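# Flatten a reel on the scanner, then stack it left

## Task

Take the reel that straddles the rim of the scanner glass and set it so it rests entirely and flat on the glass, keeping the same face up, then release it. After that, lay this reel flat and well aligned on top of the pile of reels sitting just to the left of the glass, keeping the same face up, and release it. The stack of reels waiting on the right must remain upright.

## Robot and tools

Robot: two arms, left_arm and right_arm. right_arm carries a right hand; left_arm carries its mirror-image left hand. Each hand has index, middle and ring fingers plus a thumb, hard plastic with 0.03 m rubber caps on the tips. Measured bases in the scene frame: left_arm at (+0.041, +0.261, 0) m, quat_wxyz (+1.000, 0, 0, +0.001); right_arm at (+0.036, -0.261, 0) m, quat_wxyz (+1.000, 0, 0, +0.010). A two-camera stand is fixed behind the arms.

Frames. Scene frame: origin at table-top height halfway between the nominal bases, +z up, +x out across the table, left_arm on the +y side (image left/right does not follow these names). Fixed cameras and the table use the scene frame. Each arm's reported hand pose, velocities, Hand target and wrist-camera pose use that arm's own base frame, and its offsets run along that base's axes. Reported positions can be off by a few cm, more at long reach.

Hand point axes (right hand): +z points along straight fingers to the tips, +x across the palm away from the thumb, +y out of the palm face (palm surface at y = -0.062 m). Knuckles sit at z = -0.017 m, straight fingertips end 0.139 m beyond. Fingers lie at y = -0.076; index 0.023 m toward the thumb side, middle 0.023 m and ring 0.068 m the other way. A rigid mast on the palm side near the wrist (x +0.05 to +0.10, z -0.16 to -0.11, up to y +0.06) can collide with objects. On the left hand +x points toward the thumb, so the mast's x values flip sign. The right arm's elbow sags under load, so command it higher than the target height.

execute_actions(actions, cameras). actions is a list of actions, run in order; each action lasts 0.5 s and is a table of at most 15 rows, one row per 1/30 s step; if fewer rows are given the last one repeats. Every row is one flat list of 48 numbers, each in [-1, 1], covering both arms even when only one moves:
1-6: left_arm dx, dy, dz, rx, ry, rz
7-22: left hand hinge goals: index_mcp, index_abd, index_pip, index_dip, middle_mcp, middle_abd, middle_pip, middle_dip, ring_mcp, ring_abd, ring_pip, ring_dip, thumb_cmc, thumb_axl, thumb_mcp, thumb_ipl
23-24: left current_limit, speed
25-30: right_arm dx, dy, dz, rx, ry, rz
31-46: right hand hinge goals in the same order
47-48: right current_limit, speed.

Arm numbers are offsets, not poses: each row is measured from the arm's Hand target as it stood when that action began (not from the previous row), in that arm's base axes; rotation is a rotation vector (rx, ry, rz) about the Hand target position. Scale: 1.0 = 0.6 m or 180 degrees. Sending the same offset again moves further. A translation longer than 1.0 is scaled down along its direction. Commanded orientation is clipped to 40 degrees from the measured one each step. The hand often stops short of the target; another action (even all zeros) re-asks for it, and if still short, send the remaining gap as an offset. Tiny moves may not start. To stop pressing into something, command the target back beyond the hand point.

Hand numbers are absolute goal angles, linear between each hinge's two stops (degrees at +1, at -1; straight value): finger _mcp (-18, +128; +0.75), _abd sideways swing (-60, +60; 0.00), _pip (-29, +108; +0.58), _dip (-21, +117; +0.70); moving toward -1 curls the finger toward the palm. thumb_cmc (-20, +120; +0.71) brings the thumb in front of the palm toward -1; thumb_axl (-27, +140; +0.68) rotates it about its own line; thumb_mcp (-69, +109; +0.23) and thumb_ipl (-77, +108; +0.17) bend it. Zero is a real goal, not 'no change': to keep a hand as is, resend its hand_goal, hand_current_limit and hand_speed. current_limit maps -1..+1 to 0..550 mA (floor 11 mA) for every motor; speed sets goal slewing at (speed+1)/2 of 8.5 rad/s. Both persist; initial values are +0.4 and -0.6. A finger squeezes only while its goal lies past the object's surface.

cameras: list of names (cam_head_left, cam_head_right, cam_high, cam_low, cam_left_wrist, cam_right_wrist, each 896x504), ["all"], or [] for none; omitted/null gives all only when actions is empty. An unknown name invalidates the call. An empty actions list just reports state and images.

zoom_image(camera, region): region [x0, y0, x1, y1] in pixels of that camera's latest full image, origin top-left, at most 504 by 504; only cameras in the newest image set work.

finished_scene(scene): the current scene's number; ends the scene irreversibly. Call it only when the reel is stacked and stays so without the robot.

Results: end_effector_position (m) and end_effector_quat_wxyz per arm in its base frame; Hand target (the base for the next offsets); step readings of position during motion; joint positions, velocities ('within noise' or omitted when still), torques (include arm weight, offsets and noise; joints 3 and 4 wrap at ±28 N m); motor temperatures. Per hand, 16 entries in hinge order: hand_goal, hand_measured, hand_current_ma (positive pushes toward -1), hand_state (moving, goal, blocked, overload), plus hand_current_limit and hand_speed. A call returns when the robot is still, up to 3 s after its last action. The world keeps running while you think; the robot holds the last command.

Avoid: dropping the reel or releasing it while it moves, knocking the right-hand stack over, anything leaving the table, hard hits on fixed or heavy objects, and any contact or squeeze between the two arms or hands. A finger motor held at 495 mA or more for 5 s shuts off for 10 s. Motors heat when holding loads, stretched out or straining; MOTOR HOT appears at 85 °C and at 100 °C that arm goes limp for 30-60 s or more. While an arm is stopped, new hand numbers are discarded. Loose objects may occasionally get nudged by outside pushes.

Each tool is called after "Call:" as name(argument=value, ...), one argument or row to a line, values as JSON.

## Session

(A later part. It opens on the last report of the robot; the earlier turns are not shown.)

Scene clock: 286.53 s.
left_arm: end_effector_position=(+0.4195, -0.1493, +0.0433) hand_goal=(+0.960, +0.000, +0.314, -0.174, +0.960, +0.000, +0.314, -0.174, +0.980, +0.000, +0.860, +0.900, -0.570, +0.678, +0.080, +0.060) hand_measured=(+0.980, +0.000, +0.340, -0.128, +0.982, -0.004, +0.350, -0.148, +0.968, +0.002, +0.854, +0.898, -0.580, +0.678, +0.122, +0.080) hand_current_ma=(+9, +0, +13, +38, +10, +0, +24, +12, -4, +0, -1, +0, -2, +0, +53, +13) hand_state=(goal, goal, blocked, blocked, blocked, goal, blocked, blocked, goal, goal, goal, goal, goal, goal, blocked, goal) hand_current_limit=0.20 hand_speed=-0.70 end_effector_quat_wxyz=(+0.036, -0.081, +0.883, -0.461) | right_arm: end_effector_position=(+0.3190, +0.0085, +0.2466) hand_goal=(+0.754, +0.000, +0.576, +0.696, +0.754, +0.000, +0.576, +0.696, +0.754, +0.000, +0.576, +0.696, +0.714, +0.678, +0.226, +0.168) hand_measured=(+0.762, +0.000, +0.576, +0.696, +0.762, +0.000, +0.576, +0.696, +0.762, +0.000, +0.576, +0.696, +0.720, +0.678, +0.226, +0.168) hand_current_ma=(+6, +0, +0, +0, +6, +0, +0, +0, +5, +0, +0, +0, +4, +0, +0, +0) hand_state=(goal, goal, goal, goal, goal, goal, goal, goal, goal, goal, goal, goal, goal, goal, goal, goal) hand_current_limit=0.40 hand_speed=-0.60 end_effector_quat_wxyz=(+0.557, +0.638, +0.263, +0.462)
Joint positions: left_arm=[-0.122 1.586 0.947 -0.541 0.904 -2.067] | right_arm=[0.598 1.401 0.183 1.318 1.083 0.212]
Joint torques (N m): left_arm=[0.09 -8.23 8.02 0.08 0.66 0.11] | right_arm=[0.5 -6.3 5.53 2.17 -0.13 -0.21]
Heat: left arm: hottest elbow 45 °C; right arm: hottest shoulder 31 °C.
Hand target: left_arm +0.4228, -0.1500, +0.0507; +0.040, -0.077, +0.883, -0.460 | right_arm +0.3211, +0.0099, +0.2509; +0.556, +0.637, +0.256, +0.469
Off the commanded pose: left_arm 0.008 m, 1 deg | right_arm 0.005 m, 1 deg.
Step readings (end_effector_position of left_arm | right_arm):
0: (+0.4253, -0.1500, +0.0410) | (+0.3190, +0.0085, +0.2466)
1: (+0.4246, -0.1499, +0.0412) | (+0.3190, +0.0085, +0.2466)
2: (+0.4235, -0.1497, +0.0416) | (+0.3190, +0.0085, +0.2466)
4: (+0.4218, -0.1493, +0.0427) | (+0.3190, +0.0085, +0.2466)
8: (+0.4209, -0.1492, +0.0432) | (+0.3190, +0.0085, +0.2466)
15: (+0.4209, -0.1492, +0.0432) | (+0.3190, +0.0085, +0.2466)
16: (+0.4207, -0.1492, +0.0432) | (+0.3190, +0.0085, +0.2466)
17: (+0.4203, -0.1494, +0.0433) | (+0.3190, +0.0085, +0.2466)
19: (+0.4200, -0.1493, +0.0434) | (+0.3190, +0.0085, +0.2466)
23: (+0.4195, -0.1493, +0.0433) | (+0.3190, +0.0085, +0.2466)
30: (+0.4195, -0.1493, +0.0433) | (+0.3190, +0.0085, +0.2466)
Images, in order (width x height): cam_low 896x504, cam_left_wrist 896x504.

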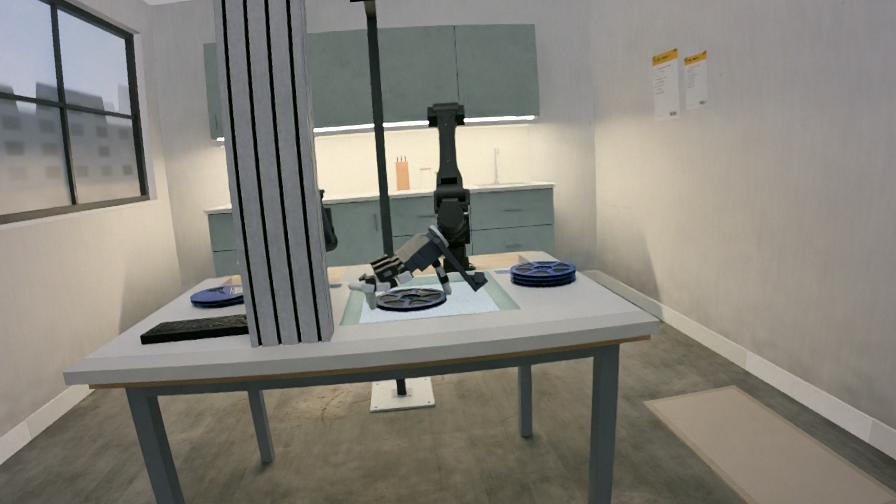

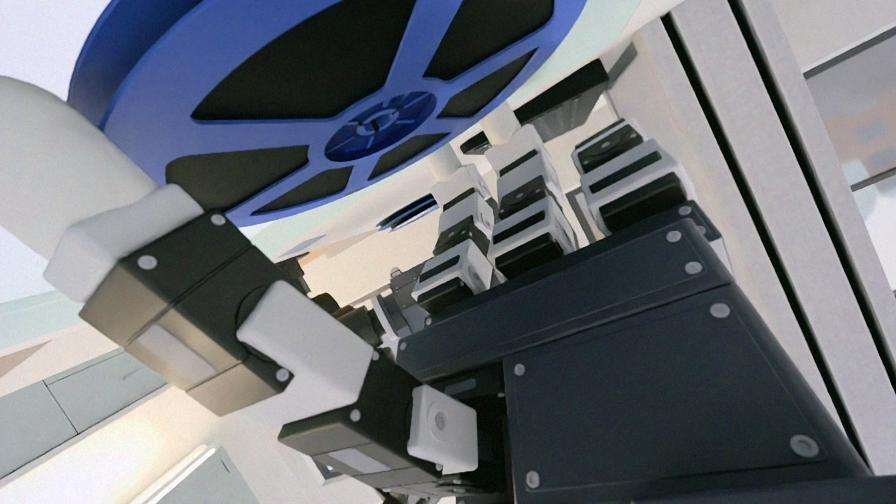

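Call:
execute_actions(
  actions=[
    [[0,0,0,0,0,0,0.959,0,0.27,-0.25,0.959,0,0.27,-0.25,0.98,0,0.86,0.9,-0.571,0.677,0.03,0,0.3,-0.7,0,0,0,0,0,0,0.754,0,0.576,0.696,0.754,0,0.576,0.696,0.754,0,0.576,0.696,0.714,0.678,0.226,0.168,0.4,-0.6]],
    [[0,0,0.03,0,0,0,0.959,0,0.23,-0.28,0.959,0,0.23,-0.28,0.98,0,0.86,0.9,-0.571,0.677,0,0,0.4,-0.7,0,0,0,0,0,0,0.754,0,0.576,0.696,0.754,0,0.576,0.696,0.754,0,0.576,0.696,0.714,0.678,0.226,0.168,0.4,-0.6]],
    [[0,0,0.03,0,0,0,0.959,0,0.23,-0.28,0.959,0,0.23,-0.28,0.98,0,0.86,0.9,-0.571,0.677,0,0,0.4,-0.7,0,0,0,0,0,0,0.754,0,0.576,0.696,0.754,0,0.576,0.696,0.754,0,0.576,0.696,0.714,0.678,0.226,0.168,0.4,-0.6]],
  ],
  cameras=["cam_left_wrist","cam_low","cam_high"],
)

Call:
zoom_image(
  camera="cam_low",
  region=[340, 230, 520, 330],
)

Scene clock: 293.03 s.
left_arm: end_effector_position=(+0.3985, -0.1455, +0.0602) hand_goal=(+0.960, +0.000, +0.230, -0.280, +0.960, +0.000, +0.230, -0.280, +0.980, +0.000, +0.860, +0.900, -0.570, +0.678, +0.000, +0.000) hand_measured=(+0.998, +0.000, +0.324, -0.208, +0.998, -0.006, +0.316, -0.220, +0.968, +0.002, +0.854, +0.898, -0.562, +0.678, +0.128, +0.080) hand_current_ma=(+28, +0, +145, +90, +29, -1, +123, +63, -4, +0, -1, +0, +2, +0, +385, +185) hand_state=(blocked, goal, blocked, blocked, blocked, goal, blocked, blocked, goal, goal, goal, goal, goal, goal, blocked, blocked) hand_current_limit=0.40 hand_speed=-0.70 end_effector_quat_wxyz=(+0.013, -0.095, +0.887, -0.453) | right_arm: end_effector_position=(+0.3190, +0.0085, +0.2466) hand_goal=(+0.754, +0.000, +0.576, +0.696, +0.754, +0.000, +0.576, +0.696, +0.754, +0.000, +0.576, +0.696, +0.714, +0.678, +0.226, +0.168) hand_measured=(+0.762, +0.000, +0.576, +0.696, +0.762, +0.000, +0.576, +0.696, +0.762, +0.000, +0.576, +0.696, +0.720, +0.678, +0.226, +0.168) hand_current_ma=(+6, +0, +0, +0, +6, +0, +0, +0, +5, +0, +0, +0, +4, +0, +0, +0) hand_state=(goal, goal, goal, goal, goal, goal, goal, goal, goal, goal, goal, goal, goal, goal, goal, goal) hand_current_limit=0.40 hand_speed=-0.60 end_effector_quat_wxyz=(+0.557, +0.638, +0.263, +0.462)
Joint positions: left_arm=[-0.122 1.536 0.948 -0.65 0.896 -2.067] | right_arm=[0.598 1.401 0.183 1.318 1.083 0.212]
Joint torques (N m): left_arm=[0.09 -8.94 11.4 0.13 0.95 0.11] | right_arm=[0.56 -6.36 5.55 2.18 -0.13 -0.21]
Heat: left arm: hottest elbow 45 °C; right arm: hottest shoulder 31 °C.
Hand target: left_arm +0.4229, -0.1500, +0.0866; +0.040, -0.077, +0.883, -0.460 | right_arm +0.3211, +0.0099, +0.2509; +0.556, +0.637, +0.256, +0.469
Off the commanded pose: left_arm 0.036 m, 4 deg | right_arm 0.005 m, 1 deg.
Step readings (end_effector_position of left_arm | right_arm):
0: (+0.4195, -0.1493, +0.0433) | (+0.3190, +0.0085, +0.2466)
1: (+0.4195, -0.1493, +0.0433) | (+0.3190, +0.0085, +0.2466)
2: (+0.4193, -0.1492, +0.0433) | (+0.3190, +0.0085, +0.2466)
4: (+0.4188, -0.1487, +0.0430) | (+0.3190, +0.0085, +0.2466)
8: (+0.4187, -0.1486, +0.0429) | (+0.3190, +0.0085, +0.2466)
15: (+0.4187, -0.1486, +0.0429) | (+0.3190, +0.0085, +0.2466)
16: (+0.4173, -0.1483, +0.0429) | (+0.3190, +0.0085, +0.2466)
17: (+0.4147, -0.1480, +0.0437) | (+0.3190, +0.0085, +0.2466)
19: (+0.4102, -0.1473, +0.0459) | (+0.3190, +0.0085, +0.2466)
23: (+0.4080, -0.1470, +0.0484) | (+0.3190, +0.0085, +0.2466)
30: (+0.4076, -0.1469, +0.0484) | (+0.3190, +0.0085, +0.2466)
31: (+0.4065, -0.1467, +0.0488) | (+0.3190, +0.0085, +0.2466)
32: (+0.4040, -0.1462, +0.0497) | (+0.3190, +0.0085, +0.2466)
34: (+0.3998, -0.1457, +0.0533) | (+0.3190, +0.0085, +0.2466)
38: (+0.3988, -0.1456, +0.0594) | (+0.3190, +0.0085, +0.2466)
45: (+0.3985, -0.1455, +0.0602) | (+0.3190, +0.0085, +0.2466)
Images, in order (width x height): cam_high 896x504, cam_low 896x504, cam_left_wrist 896x504.

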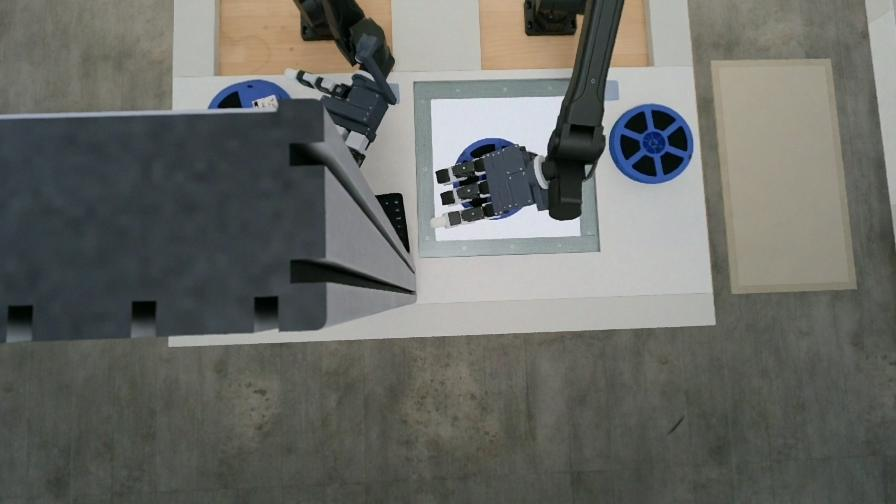

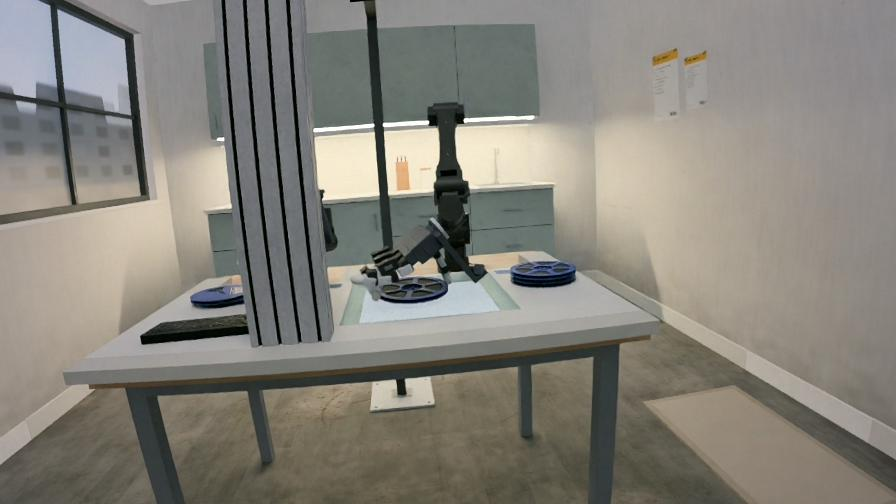

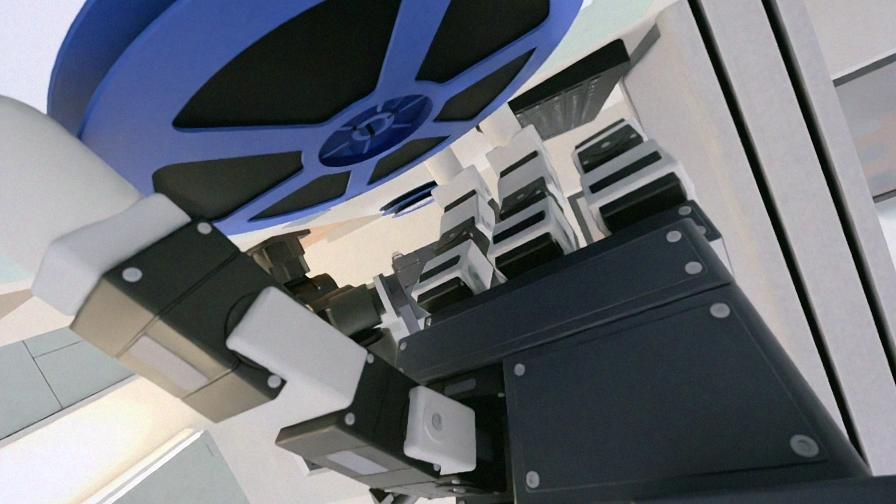

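Scaled by 2.800.

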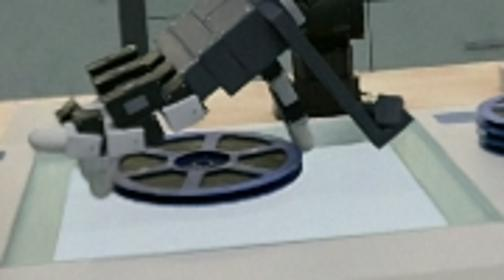

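Call:
execute_actions(
  actions=[
    [[-0.02,0,0.07,0,0,0,0.959,0,0.23,-0.28,0.959,0,0.23,-0.28,0.98,0,0.86,0.9,-0.571,0.677,0,0,0.4,-0.7,0,0,0,0,0,0,0.754,0,0.576,0.696,0.754,0,0.576,0.696,0.754,0,0.576,0.696,0.714,0.678,0.226,0.168,0.4,-0.6]],
    [[0,0.02,0.07,0,0,0,0.959,0,0.23,-0.28,0.959,0,0.23,-0.28,0.98,0,0.86,0.9,-0.571,0.677,0,0,0.4,-0.7,0,0,0,0,0,0,0.754,0,0.576,0.696,0.754,0,0.576,0.696,0.754,0,0.576,0.696,0.714,0.678,0.226,0.168,0.4,-0.6]],
    [[0.0133,0.06,0,0,0,0.0389,0.959,0,0.23,-0.28,0.959,0,0.23,-0.28,0.98,0,0.86,0.9,-0.571,0.677,0,0,0.4,-0.7,0,0,0,0,0,0,0.754,0,0.576,0.696,0.754,0,0.576,0.696,0.754,0,0.576,0.696,0.714,0.678,0.226,0.168,0.4,-0.6]],
  ],
  cameras=["cam_left_wrist","cam_low","cam_high"],
)

Scene clock: 308.40 s.
left_arm: end_effector_position=(+0.4040, -0.0969, +0.1470) hand_goal=(+0.960, +0.000, +0.230, -0.280, +0.960, +0.000, +0.230, -0.280, +0.980, +0.000, +0.860, +0.900, -0.570, +0.678, +0.000, +0.000) hand_measured=(+0.998, -0.002, +0.322, -0.208, +0.998, -0.006, +0.314, -0.220, +0.968, +0.000, +0.854, +0.898, -0.560, +0.678, +0.130, +0.080) hand_current_ma=(+28, +0, +140, +87, +29, -1, +115, +62, -4, +0, -1, +0, +2, +0, +385, +185) hand_state=(blocked, goal, blocked, blocked, blocked, goal, blocked, blocked, goal, goal, goal, goal, goal, goal, blocked, blocked) hand_current_limit=0.40 hand_speed=-0.70 end_effector_quat_wxyz=(+0.043, -0.144, +0.881, -0.449) | right_arm: end_effector_position=(+0.3190, +0.0085, +0.2466) hand_goal=(+0.754, +0.000, +0.576, +0.696, +0.754, +0.000, +0.576, +0.696, +0.754, +0.000, +0.576, +0.696, +0.714, +0.678, +0.226, +0.168) hand_measured=(+0.762, +0.000, +0.576, +0.696, +0.762, +0.000, +0.576, +0.696, +0.762, +0.000, +0.576, +0.696, +0.720, +0.678, +0.226, +0.168) hand_current_ma=(+6, +0, +0, +0, +6, +0, +0, +0, +5, +0, +0, +0, +4, +0, +0, +0) hand_state=(goal, goal, goal, goal, goal, goal, goal, goal, goal, goal, goal, goal, goal, goal, goal, goal) hand_current_limit=0.40 hand_speed=-0.60 end_effector_quat_wxyz=(+0.557, +0.638, +0.263, +0.462)
Joint positions: left_arm=[-0.004 1.399 1.056 -0.888 0.892 -2.062] | right_arm=[0.598 1.401 0.183 1.318 1.083 0.212]
Joint torques (N m): left_arm=[-0.15 -7.59 11.26 0.92 0.97 -0.1] | right_arm=[0.5 -6.3 5.53 2.18 -0.13 -0.21]
Heat: left arm: hottest elbow 46 °C; right arm: hottest shoulder 31 °C.
Hand target: left_arm +0.4188, -0.1020, +0.1708; +0.068, -0.131, +0.877, -0.457 | right_arm +0.3211, +0.0099, +0.2509; +0.556, +0.637, +0.256, +0.469
Off the commanded pose: left_arm 0.028 m, 3 deg | right_arm 0.005 m, 1 deg.
Step readings (end_effector_position of left_arm | right_arm):
0: (+0.3985, -0.1455, +0.0602) | (+0.3190, +0.0085, +0.2466)
1: (+0.3964, -0.1450, +0.0620) | (+0.3190, +0.0085, +0.2466)
2: (+0.3916, -0.1438, +0.0648) | (+0.3190, +0.0085, +0.2466)
4: (+0.3837, -0.1429, +0.0762) | (+0.3190, +0.0085, +0.2466)
8: (+0.3848, -0.1437, +0.0997) | (+0.3190, +0.0085, +0.2466)
15: (+0.3904, -0.1445, +0.1074) | (+0.3190, +0.0085, +0.2466)
16: (+0.3884, -0.1438, +0.1091) | (+0.3190, +0.0085, +0.2466)
17: (+0.3838, -0.1427, +0.1123) | (+0.3190, +0.0085, +0.2466)
19: (+0.3791, -0.1410, +0.1217) | (+0.3190, +0.0085, +0.2466)
23: (+0.3840, -0.1399, +0.1380) | (+0.3190, +0.0085, +0.2466)
30: (+0.3877, -0.1397, +0.1432) | (+0.3190, +0.0085, +0.2466)
31: (+0.3890, -0.1370, +0.1436) | (+0.3190, +0.0085, +0.2466)
32: (+0.3907, -0.1341, +0.1441) | (+0.3190, +0.0085, +0.2466)
34: (+0.3974, -0.1190, +0.1453) | (+0.3190, +0.0085, +0.2466)
38: (+0.4042, -0.0973, +0.1467) | (+0.3190, +0.0085, +0.2466)
45: (+0.4041, -0.0969, +0.1470) | (+0.3190, +0.0085, +0.2466)
Images, in order (width x height): cam_high 896x504, cam_low 896x504, cam_left_wrist 896x504.

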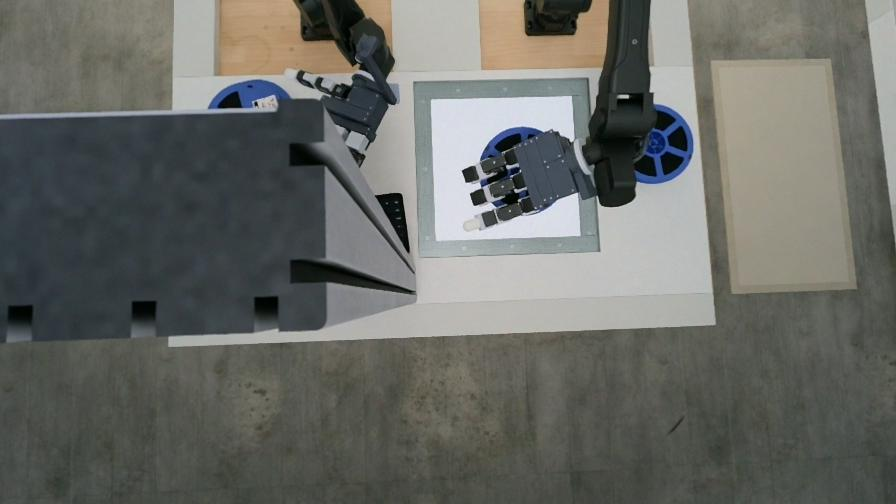

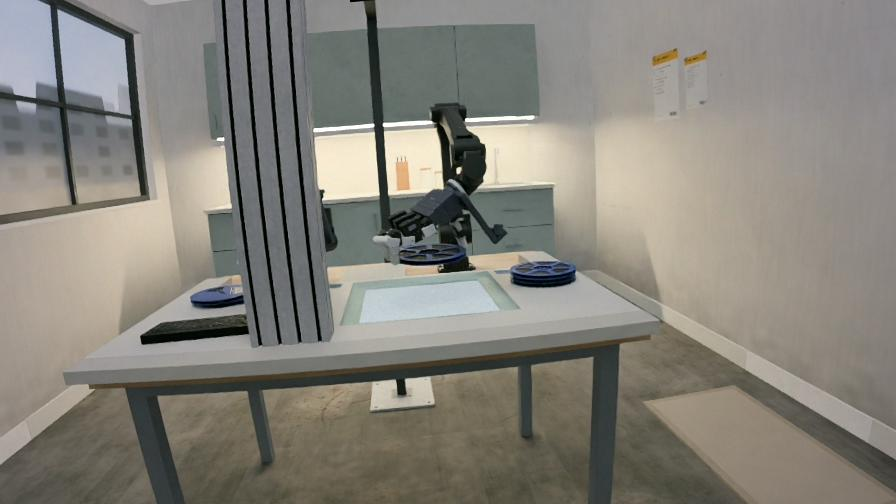

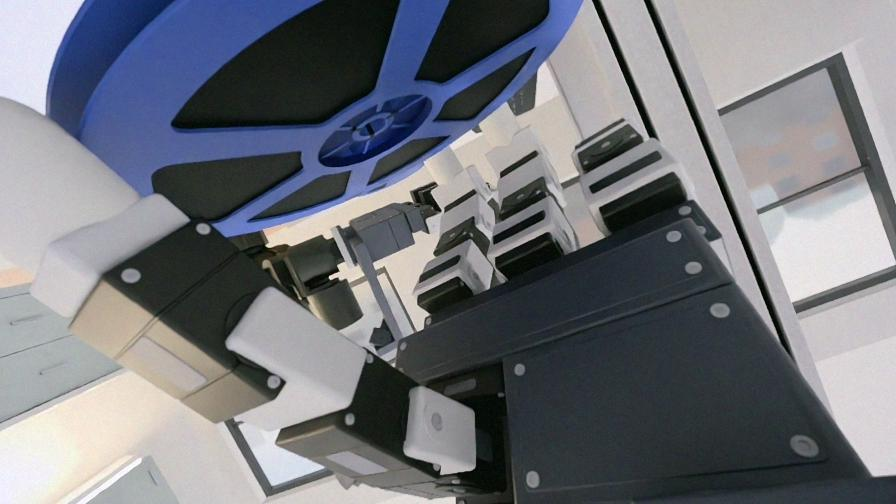

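Call:
execute_actions(
  actions=[
    [[0.0025,0.08,0,0,0,0.0389,0.959,0,0.23,-0.28,0.959,0,0.23,-0.28,0.98,0,0.86,0.9,-0.571,0.677,0,0,0.4,-0.7,0,0,0,0,0,0,0.754,0,0.576,0.696,0.754,0,0.576,0.696,0.754,0,0.576,0.696,0.714,0.678,0.226,0.168,0.4,-0.6]],
    [[-0.005,0.08,0,0,0,0.0389,0.959,0,0.23,-0.28,0.959,0,0.23,-0.28,0.98,0,0.86,0.9,-0.571,0.677,0,0,0.4,-0.7,0,0,0,0,0,0,0.754,0,0.576,0.696,0.754,0,0.576,0.696,0.754,0,0.576,0.696,0.714,0.678,0.226,0.168,0.4,-0.6]],
    [[-0.0158,0.0763,0,0,0,0.0389,0.959,0,0.23,-0.28,0.959,0,0.23,-0.28,0.98,0,0.86,0.9,-0.571,0.677,0,0,0.4,-0.7,0,0,0,0,0,0,0.754,0,0.576,0.696,0.754,0,0.576,0.696,0.754,0,0.576,0.696,0.714,0.678,0.226,0.168,0.4,-0.6]],
    [[-0.0225,0.073,0,0,0,0.0389,0.959,0,0.23,-0.28,0.959,0,0.23,-0.28,0.98,0,0.86,0.9,-0.571,0.677,0,0,0.4,-0.7,0,0,0,0,0,0,0.754,0,0.576,0.696,0.754,0,0.576,0.696,0.754,0,0.576,0.696,0.714,0.678,0.226,0.168,0.4,-0.6]],
    [[-0.0325,0.0693,0,0,0,0.0389,0.959,0,0.23,-0.28,0.959,0,0.23,-0.28,0.98,0,0.86,0.9,-0.571,0.677,0,0,0.4,-0.7,0,0,0,0,0,0,0.754,0,0.576,0.696,0.754,0,0.576,0.696,0.754,0,0.576,0.696,0.714,0.678,0.226,0.168,0.4,-0.6]],
  ],
  cameras=["cam_left_wrist","cam_low","cam_high"],
)

Scene clock: 316.00 s.
left_arm: end_effector_position=(+0.3722, +0.1295, +0.1613) hand_goal=(+0.960, +0.000, +0.230, -0.280, +0.960, +0.000, +0.230, -0.280, +0.980, +0.000, +0.860, +0.900, -0.570, +0.678, +0.000, +0.000) hand_measured=(+0.998, -0.002, +0.322, -0.208, +0.998, -0.006, +0.312, -0.220, +0.968, +0.000, +0.854, +0.898, -0.560, +0.678, +0.130, +0.080) hand_current_ma=(+28, +0, +140, +87, +29, -1, +113, +62, -4, +0, -1, +0, +3, +0, +385, +185) hand_state=(blocked, goal, blocked, blocked, blocked, goal, blocked, blocked, goal, goal, goal, goal, goal, goal, blocked, blocked) hand_current_limit=0.40 hand_speed=-0.70 end_effector_quat_wxyz=(+0.189, -0.383, +0.803, -0.416) | right_arm: end_effector_position=(+0.3190, +0.0085, +0.2466) hand_goal=(+0.754, +0.000, +0.576, +0.696, +0.754, +0.000, +0.576, +0.696, +0.754, +0.000, +0.576, +0.696, +0.714, +0.678, +0.226, +0.168) hand_measured=(+0.762, +0.000, +0.576, +0.696, +0.762, +0.000, +0.576, +0.696, +0.762, +0.000, +0.576, +0.696, +0.720, +0.678, +0.226, +0.168) hand_current_ma=(+6, +0, +0, +0, +6, +0, +0, +0, +5, +0, +0, +0, +4, +0, +0, +0) hand_state=(goal, goal, goal, goal, goal, goal, goal, goal, goal, goal, goal, goal, goal, goal, goal, goal) hand_current_limit=0.40 hand_speed=-0.60 end_effector_quat_wxyz=(+0.557, +0.638, +0.263, +0.462)
Joint positions: left_arm=[0.579 1.302 1 -0.886 0.892 -2.066] | right_arm=[0.598 1.401 0.183 1.318 1.083 0.212]
Joint torques (N m): left_arm=[-0.32 -7.18 8.69 0.69 0.99 -0.09] | right_arm=[0.5 -6.36 5.55 2.17 -0.14 -0.21]
Heat: left arm: hottest elbow 46 °C; right arm: hottest shoulder 31 °C.
Hand target: left_arm +0.3748, +0.1251, +0.1706; +0.202, -0.389, +0.797, -0.415 | right_arm +0.3211, +0.0099, +0.2509; +0.556, +0.637, +0.256, +0.469
Off the commanded pose: left_arm 0.011 m, 2 deg | right_arm 0.005 m, 1 deg.
joint sent to its limit (left arm) — joint 6 (wrist roll), lower limit. The joint targets still meet the commanded pose.
Step readings (end_effector_position of left_arm | right_arm):
0: (+0.4040, -0.0969, +0.1470) | (+0.3190, +0.0085, +0.2466)
1: (+0.4044, -0.0950, +0.1474) | (+0.3190, +0.0085, +0.2466)
2: (+0.4051, -0.0914, +0.1484) | (+0.3190, +0.0085, +0.2466)
4: (+0.4087, -0.0745, +0.1508) | (+0.3190, +0.0085, +0.2466)
8: (+0.4124, -0.0497, +0.1543) | (+0.3190, +0.0085, +0.2466)
15: (+0.4125, -0.0493, +0.1546) | (+0.3190, +0.0085, +0.2466)
16: (+0.4127, -0.0473, +0.1550) | (+0.3190, +0.0085, +0.2466)
17: (+0.4125, -0.0438, +0.1554) | (+0.3190, +0.0085, +0.2466)
19: (+0.4135, -0.0265, +0.1570) | (+0.3190, +0.0085, +0.2466)
23: (+0.4142, -0.0016, +0.1591) | (+0.3190, +0.0085, +0.2466)
30: (+0.4142, -0.0011, +0.1594) | (+0.3190, +0.0085, +0.2466)
31: (+0.4136, +0.0006, +0.1594) | (+0.3190, +0.0085, +0.2466)
32: (+0.4123, +0.0039, +0.1593) | (+0.3190, +0.0085, +0.2466)
34: (+0.4084, +0.0203, +0.1590) | (+0.3190, +0.0085, +0.2466)
38: (+0.4055, +0.0439, +0.1602) | (+0.3190, +0.0085, +0.2466)
45: (+0.4054, +0.0445, +0.1605) | (+0.3190, +0.0085, +0.2466)
46: (+0.4047, +0.0460, +0.1603) | (+0.3190, +0.0085, +0.2466)
47: (+0.4029, +0.0492, +0.1604) | (+0.3190, +0.0085, +0.2466)
49: (+0.3974, +0.0650, +0.1597) | (+0.3190, +0.0085, +0.2466)
53: (+0.3920, +0.0877, +0.1605) | (+0.3190, +0.0085, +0.2466)
60: (+0.3919, +0.0881, +0.1609) | (+0.3190, +0.0085, +0.2466)
61: (+0.3909, +0.0896, +0.1607) | (+0.3190, +0.0085, +0.2466)
62: (+0.3885, +0.0925, +0.1605) | (+0.3190, +0.0085, +0.2466)
64: (+0.3805, +0.1075, +0.1597) | (+0.3190, +0.0085, +0.2466)
68: (+0.3723, +0.1292, +0.1609) | (+0.3190, +0.0085, +0.2466)
75: (+0.3722, +0.1295, +0.1613) | (+0.3190, +0.0085, +0.2466)
Images, in order (width x height): cam_high 896x504, cam_low 896x504, cam_left_wrist 896x504.

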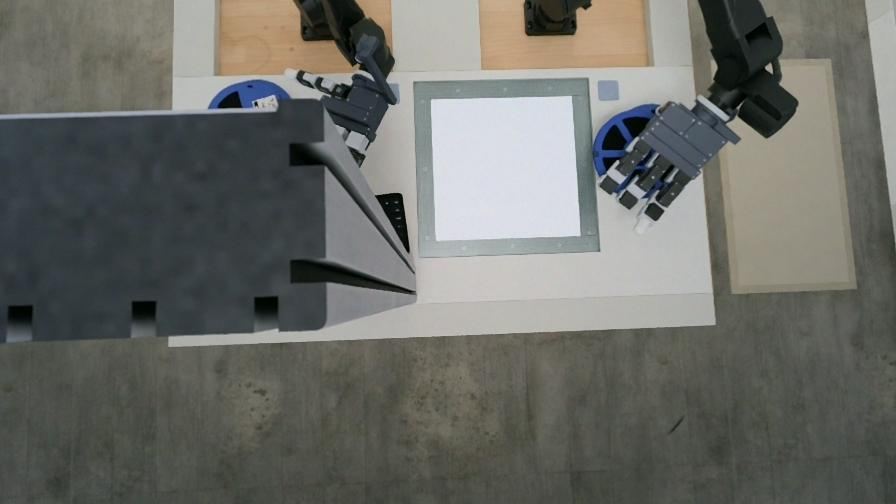

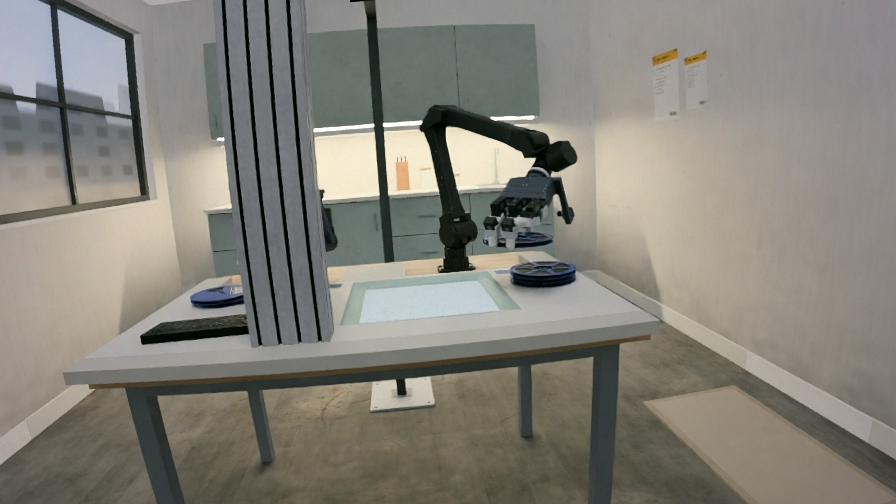

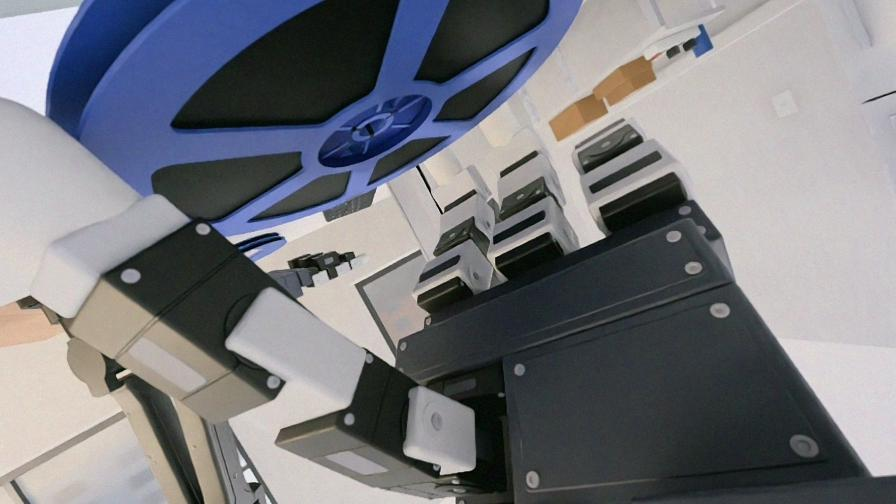

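Call:
zoom_image(
  camera="cam_high",
  region=[560, 70, 760, 250],
)

Call:
zoom_image(
  camera="cam_low",
  region=[460, 150, 620, 300],
)

Scaled by 2.520.

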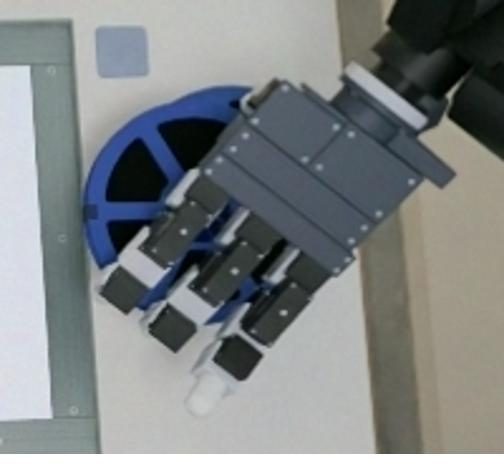

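Scaled by 3.150.

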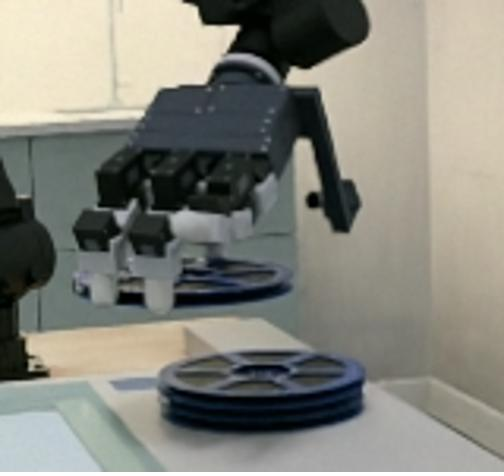

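Call:
execute_actions(
  actions=[
    [[-0.0283,0.0314,0,0,0,0.0259,0.959,0,0.23,-0.28,0.959,0,0.23,-0.28,0.98,0,0.86,0.9,-0.571,0.677,0,0,0.4,-0.7,0,0,0,0,0,0,0.754,0,0.576,0.696,0.754,0,0.576,0.696,0.754,0,0.576,0.696,0.714,0.678,0.226,0.168,0.4,-0.6]],
    [[-0.0283,0.0314,0,0,0,0.0259,0.959,0,0.23,-0.28,0.959,0,0.23,-0.28,0.98,0,0.86,0.9,-0.571,0.677,0,0,0.4,-0.7,0,0,0,0,0,0,0.754,0,0.576,0.696,0.754,0,0.576,0.696,0.754,0,0.576,0.696,0.714,0.678,0.226,0.168,0.4,-0.6]],
    [[-0.0283,0.0314,-0.02,0,0,0.0259,0.959,0,0.23,-0.28,0.959,0,0.23,-0.28,0.98,0,0.86,0.9,-0.571,0.677,0,0,0.4,-0.7,0,0,0,0,0,0,0.754,0,0.576,0.696,0.754,0,0.576,0.696,0.754,0,0.576,0.696,0.714,0.678,0.226,0.168,0.4,-0.6]],
  ],
  cameras=["cam_left_wrist","cam_low","cam_high","cam_head_left","cam_head_right"],
)

Call:
zoom_image(
  camera="cam_high",
  region=[560, 70, 760, 250],
)

Call:
zoom_image(
  camera="cam_low",
  region=[460, 150, 620, 300],
)

Call:
zoom_image(
  camera="cam_head_right",
  region=[230, 200, 430, 380],
)

Scene clock: 338.93 s.
left_arm: end_effector_position=(+0.3199, +0.1802, +0.1495) hand_goal=(+0.960, +0.000, +0.230, -0.280, +0.960, +0.000, +0.230, -0.280, +0.980, +0.000, +0.860, +0.900, -0.570, +0.678, +0.000, +0.000) hand_measured=(+0.998, -0.002, +0.322, -0.208, +0.998, -0.006, +0.312, -0.220, +0.968, +0.000, +0.854, +0.898, -0.560, +0.678, +0.130, +0.080) hand_current_ma=(+28, +0, +140, +87, +29, -1, +113, +62, -4, +0, -1, +0, +3, +0, +385, +185) hand_state=(blocked, goal, blocked, blocked, blocked, goal, blocked, blocked, goal, goal, goal, goal, goal, goal, blocked, blocked) hand_current_limit=0.40 hand_speed=-0.70 end_effector_quat_wxyz=(+0.225, -0.462, +0.760, -0.398) | right_arm: end_effector_position=(+0.3190, +0.0085, +0.2466) hand_goal=(+0.754, +0.000, +0.576, +0.696, +0.754, +0.000, +0.576, +0.696, +0.754, +0.000, +0.576, +0.696, +0.714, +0.678, +0.226, +0.168) hand_measured=(+0.762, +0.000, +0.576, +0.696, +0.762, +0.000, +0.576, +0.696, +0.762, +0.000, +0.576, +0.696, +0.720, +0.678, +0.226, +0.168) hand_current_ma=(+6, +0, +0, +0, +6, +0, +0, +0, +5, +0, +0, +0, +4, +0, +0, +0) hand_state=(goal, goal, goal, goal, goal, goal, goal, goal, goal, goal, goal, goal, goal, goal, goal, goal) hand_current_limit=0.40 hand_speed=-0.60 end_effector_quat_wxyz=(+0.557, +0.638, +0.263, +0.462)
Joint positions: left_arm=[0.778 1.244 0.916 -0.871 0.896 -2.066] | right_arm=[0.598 1.401 0.183 1.318 1.083 0.212]
Joint torques (N m): left_arm=[0.32 -6.07 8.68 1.11 0.99 -0.11] | right_arm=[0.5 -6.36 5.55 2.17 -0.13 -0.21]
Heat: left arm: hottest elbow 44 °C; right arm: hottest shoulder 31 °C.
Hand target: left_arm +0.3239, +0.1816, +0.1587; +0.252, -0.483, +0.744, -0.388 | right_arm +0.3211, +0.0099, +0.2509; +0.556, +0.637, +0.256, +0.469
Off the commanded pose: left_arm 0.010 m, 4 deg | right_arm 0.005 m, 1 deg.
joint sent to its limit (left arm) — joint 6 (wrist roll), lower limit. The joint targets are off in orientation, not in position.
Step readings (end_effector_position of left_arm | right_arm):
0: (+0.3722, +0.1295, +0.1613) | (+0.3190, +0.0085, +0.2466)
1: (+0.3714, +0.1301, +0.1611) | (+0.3190, +0.0085, +0.2466)
2: (+0.3694, +0.1309, +0.1609) | (+0.3190, +0.0085, +0.2466)
4: (+0.3630, +0.1361, +0.1603) | (+0.3190, +0.0085, +0.2466)
8: (+0.3574, +0.1444, +0.1619) | (+0.3190, +0.0085, +0.2466)
15: (+0.3573, +0.1447, +0.1622) | (+0.3190, +0.0085, +0.2466)
16: (+0.3562, +0.1458, +0.1620) | (+0.3190, +0.0085, +0.2466)
17: (+0.3545, +0.1468, +0.1621) | (+0.3190, +0.0085, +0.2466)
19: (+0.3474, +0.1543, +0.1614) | (+0.3190, +0.0085, +0.2466)
23: (+0.3408, +0.1649, +0.1624) | (+0.3190, +0.0085, +0.2466)
30: (+0.3407, +0.1651, +0.1625) | (+0.3190, +0.0085, +0.2466)
31: (+0.3396, +0.1659, +0.1615) | (+0.3190, +0.0085, +0.2466)
32: (+0.3380, +0.1671, +0.1603) | (+0.3190, +0.0085, +0.2466)
34: (+0.3291, +0.1726, +0.1550) | (+0.3190, +0.0085, +0.2466)
38: (+0.3194, +0.1799, +0.1492) | (+0.3190, +0.0085, +0.2466)
45: (+0.3199, +0.1802, +0.1495) | (+0.3190, +0.0085, +0.2466)
Images, in order (width x height): cam_head_left 896x504, cam_head_right 896x504, cam_high 896x504, cam_low 896x504, cam_left_wrist 896x504.

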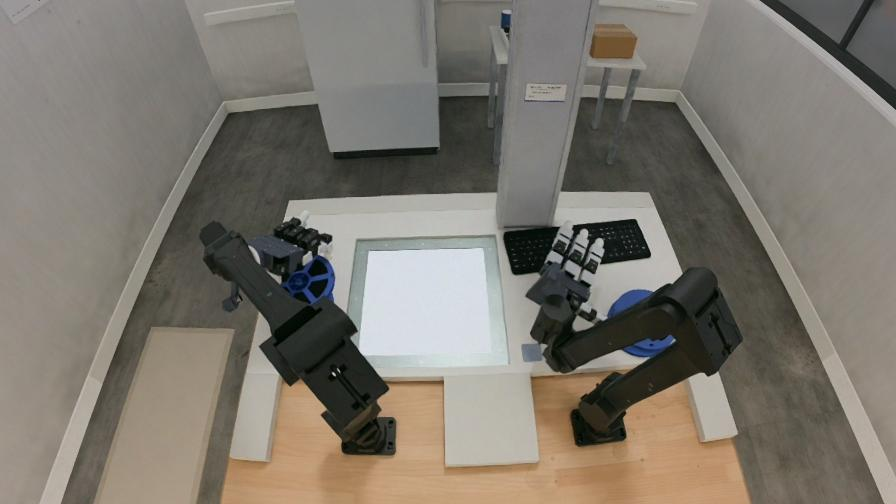

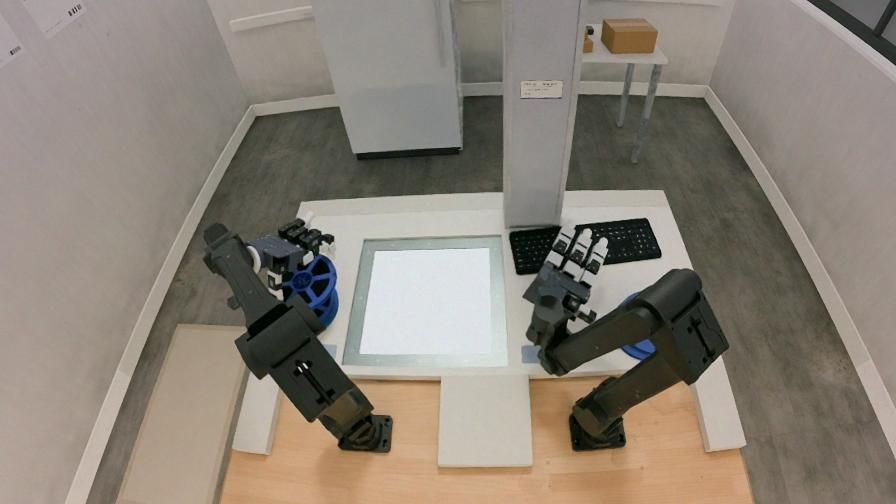

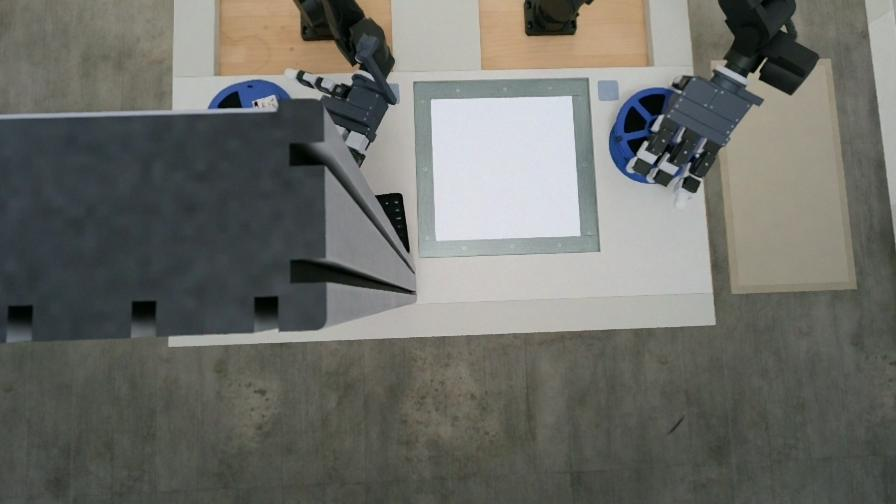

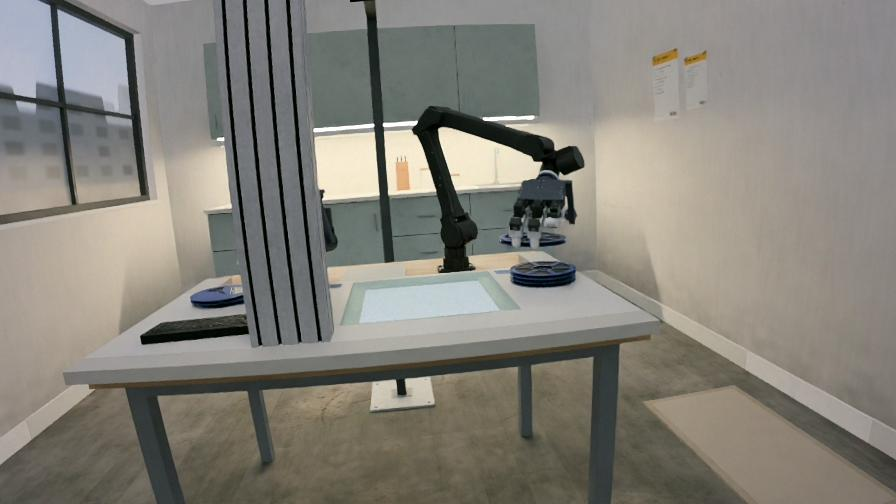

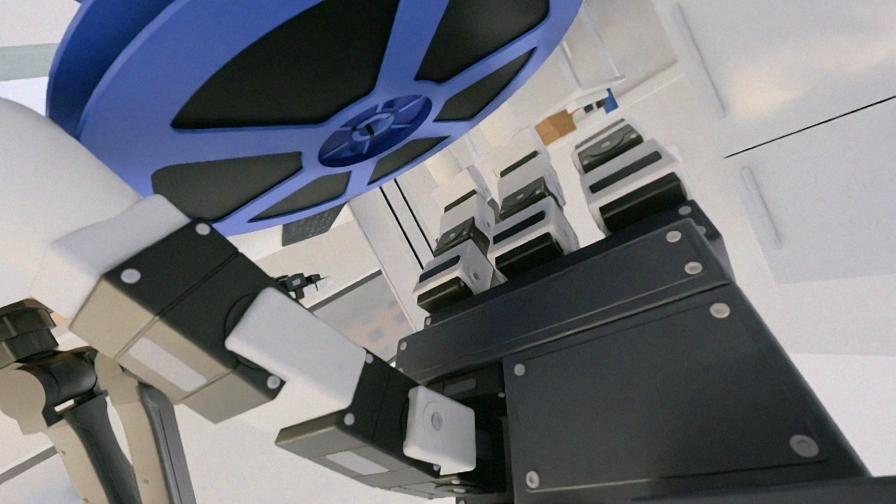

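Scaled by 2.520.

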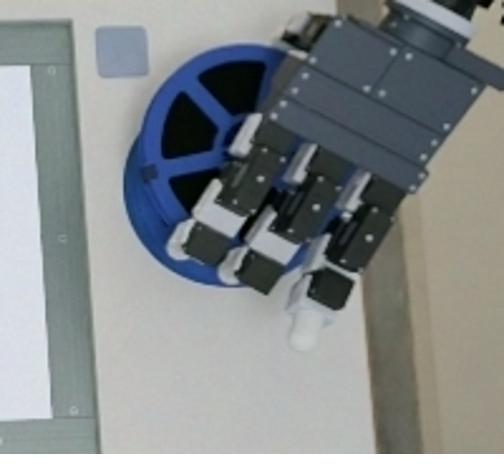

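Scaled by 3.150.

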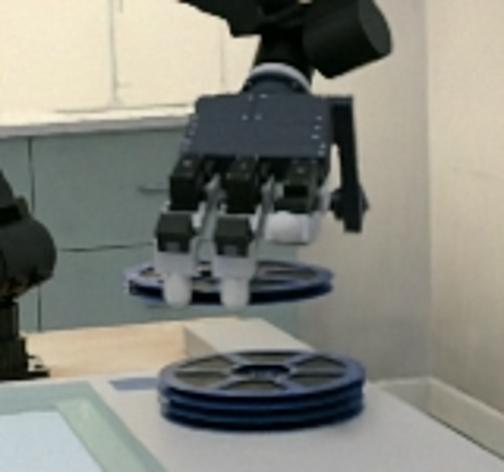

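Scaled by 2.520.

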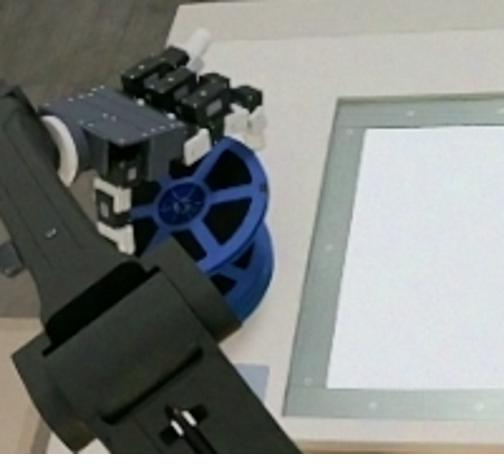

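Call:
execute_actions(
  actions=[
    [[0,0.02,-0.03,0,0,-0.02,0.959,0,0.23,-0.28,0.959,0,0.23,-0.28,0.98,0,0.86,0.9,-0.571,0.677,0,0,0.4,-0.7,0,0,0,0,0,0,0.754,0,0.576,0.696,0.754,0,0.576,0.696,0.754,0,0.576,0.696,0.714,0.678,0.226,0.168,0.4,-0.6]],
    [[0,0.005,-0.03,0,0,0,0.959,0,0.23,-0.28,0.959,0,0.23,-0.28,0.98,0,0.86,0.9,-0.571,0.677,0,0,0.4,-0.7,0,0,0,0,0,0,0.754,0,0.576,0.696,0.754,0,0.576,0.696,0.754,0,0.576,0.696,0.714,0.678,0.226,0.168,0.4,-0.6]],
  ],
  cameras=["cam_low","cam_high","cam_head_right"],
)

Call:
zoom_image(
  camera="cam_high",
  region=[580, 80, 720, 200],
)

Call:
zoom_image(
  camera="cam_low",
  region=[480, 190, 600, 300],
)

Call:
zoom_image(
  camera="cam_head_right",
  region=[250, 220, 370, 350],
)

Scene clock: 351.57 s.
left_arm: end_effector_position=(+0.3217, +0.1890, +0.1197) hand_goal=(+0.960, +0.000, +0.230, -0.280, +0.960, +0.000, +0.230, -0.280, +0.980, +0.000, +0.860, +0.900, -0.570, +0.678, +0.000, +0.000) hand_measured=(+0.998, -0.002, +0.322, -0.208, +0.998, -0.006, +0.312, -0.220, +0.968, +0.000, +0.854, +0.898, -0.558, +0.678, +0.130, +0.080) hand_current_ma=(+28, +0, +140, +86, +29, -1, +111, +62, -4, +0, -1, +0, +3, +0, +385, +185) hand_state=(blocked, goal, blocked, blocked, blocked, goal, blocked, blocked, goal, goal, goal, goal, goal, goal, blocked, blocked) hand_current_limit=0.40 hand_speed=-0.70 end_effector_quat_wxyz=(+0.226, -0.464, +0.758, -0.398) | right_arm: end_effector_position=(+0.3190, +0.0085, +0.2466) hand_goal=(+0.754, +0.000, +0.576, +0.696, +0.754, +0.000, +0.576, +0.696, +0.754, +0.000, +0.576, +0.696, +0.714, +0.678, +0.226, +0.168) hand_measured=(+0.762, +0.000, +0.576, +0.696, +0.762, +0.000, +0.576, +0.696, +0.762, +0.000, +0.576, +0.696, +0.720, +0.678, +0.226, +0.168) hand_current_ma=(+6, +0, +0, +0, +6, +0, +0, +0, +5, +0, +0, +0, +4, +0, +0, +0) hand_state=(goal, goal, goal, goal, goal, goal, goal, goal, goal, goal, goal, goal, goal, goal, goal, goal) hand_current_limit=0.40 hand_speed=-0.60 end_effector_quat_wxyz=(+0.557, +0.638, +0.263, +0.462)
Joint positions: left_arm=[0.792 1.297 0.879 -0.792 0.901 -2.052] | right_arm=[0.598 1.401 0.183 1.318 1.083 0.212]
Joint torques (N m): left_arm=[1.08 -5.13 8.36 1.1 0.92 0.19] | right_arm=[0.56 -6.24 5.55 2.17 -0.13 -0.21]
Heat: left arm: hottest elbow 43 °C; right arm: hottest shoulder 31 °C.
Hand target: left_arm +0.3238, +0.1967, +0.1227; +0.239, -0.459, +0.759, -0.395 | right_arm +0.3211, +0.0099, +0.2509; +0.556, +0.637, +0.256, +0.469
Off the commanded pose: left_arm 0.008 m, 2 deg | right_arm 0.005 m, 1 deg.
Step readings (end_effector_position of left_arm | right_arm):
0: (+0.3199, +0.1802, +0.1495) | (+0.3190, +0.0085, +0.2466)
1: (+0.3203, +0.1808, +0.1489) | (+0.3190, +0.0085, +0.2466)
2: (+0.3214, +0.1823, +0.1483) | (+0.3190, +0.0085, +0.2466)
4: (+0.3229, +0.1853, +0.1455) | (+0.3190, +0.0085, +0.2466)
8: (+0.3225, +0.1872, +0.1404) | (+0.3190, +0.0085, +0.2466)
15: (+0.3221, +0.1870, +0.1394) | (+0.3190, +0.0085, +0.2466)
16: (+0.3225, +0.1874, +0.1384) | (+0.3190, +0.0085, +0.2466)
17: (+0.3236, +0.1890, +0.1368) | (+0.3190, +0.0085, +0.2466)
19: (+0.3239, +0.1902, +0.1308) | (+0.3190, +0.0085, +0.2466)
23: (+0.3217, +0.1890, +0.1212) | (+0.3190, +0.0085, +0.2466)
30: (+0.3217, +0.1890, +0.1198) | (+0.3190, +0.0085, +0.2466)
Images, in order (width x height): cam_head_right 896x504, cam_high 896x504, cam_low 896x504.

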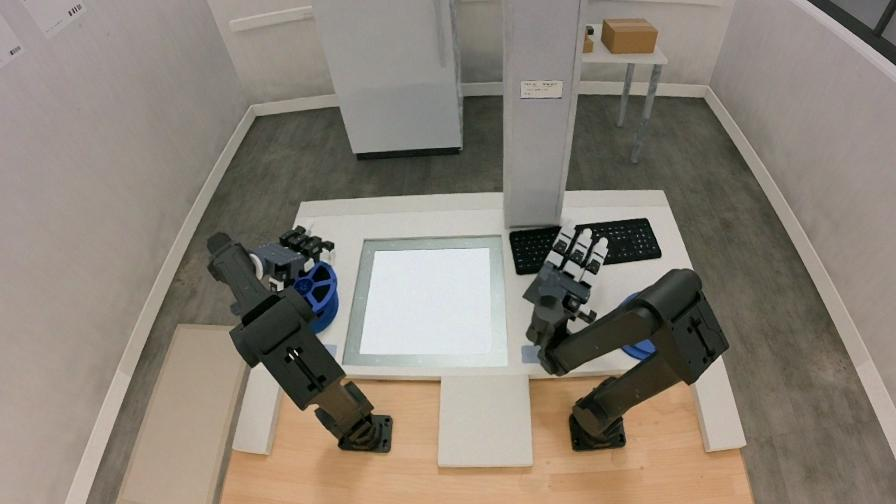

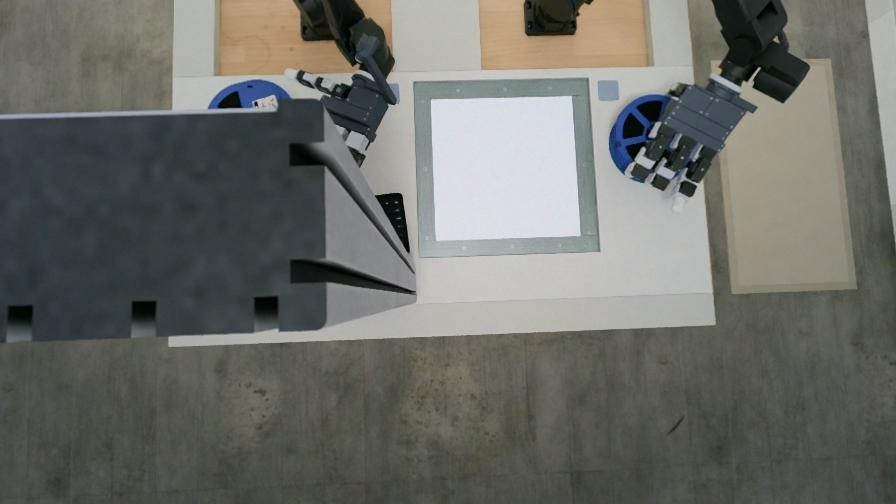

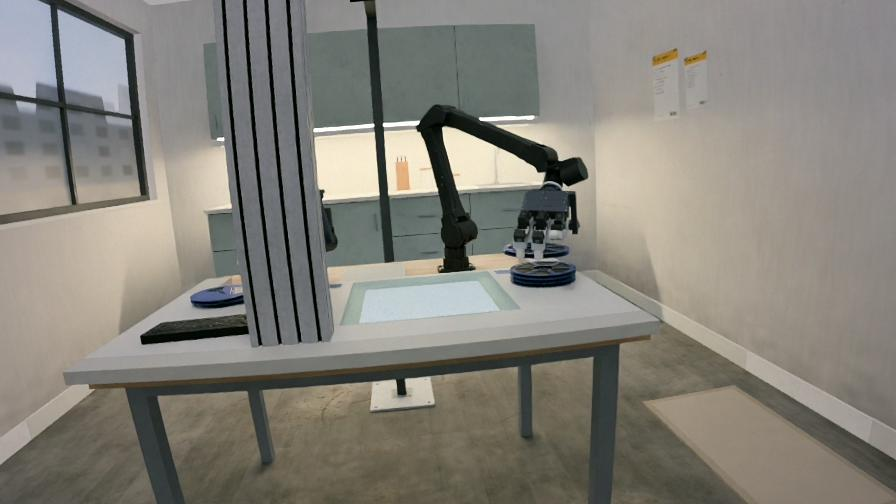

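Scaled by 3.600.

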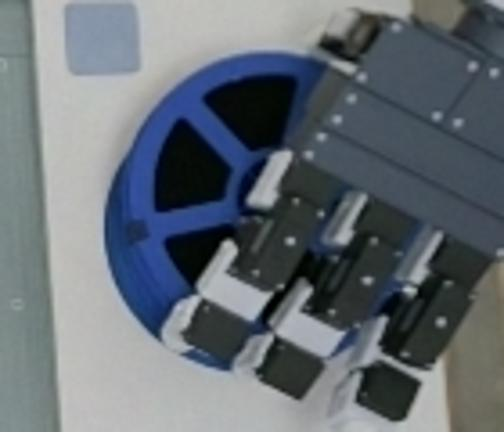

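Scaled by 4.200.

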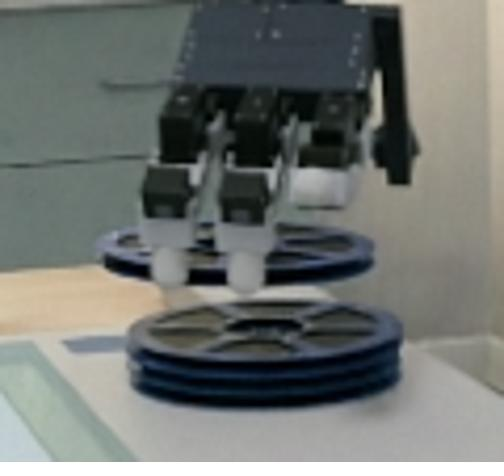

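Scaled by 3.877.

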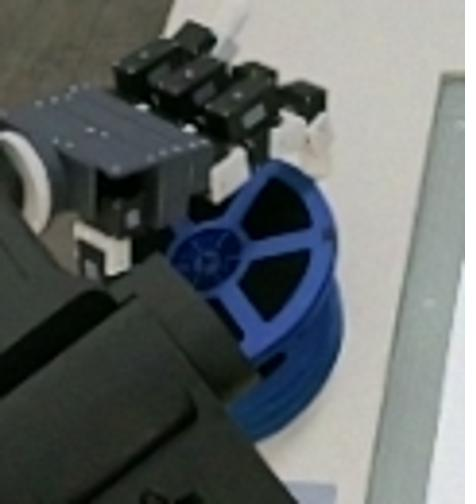

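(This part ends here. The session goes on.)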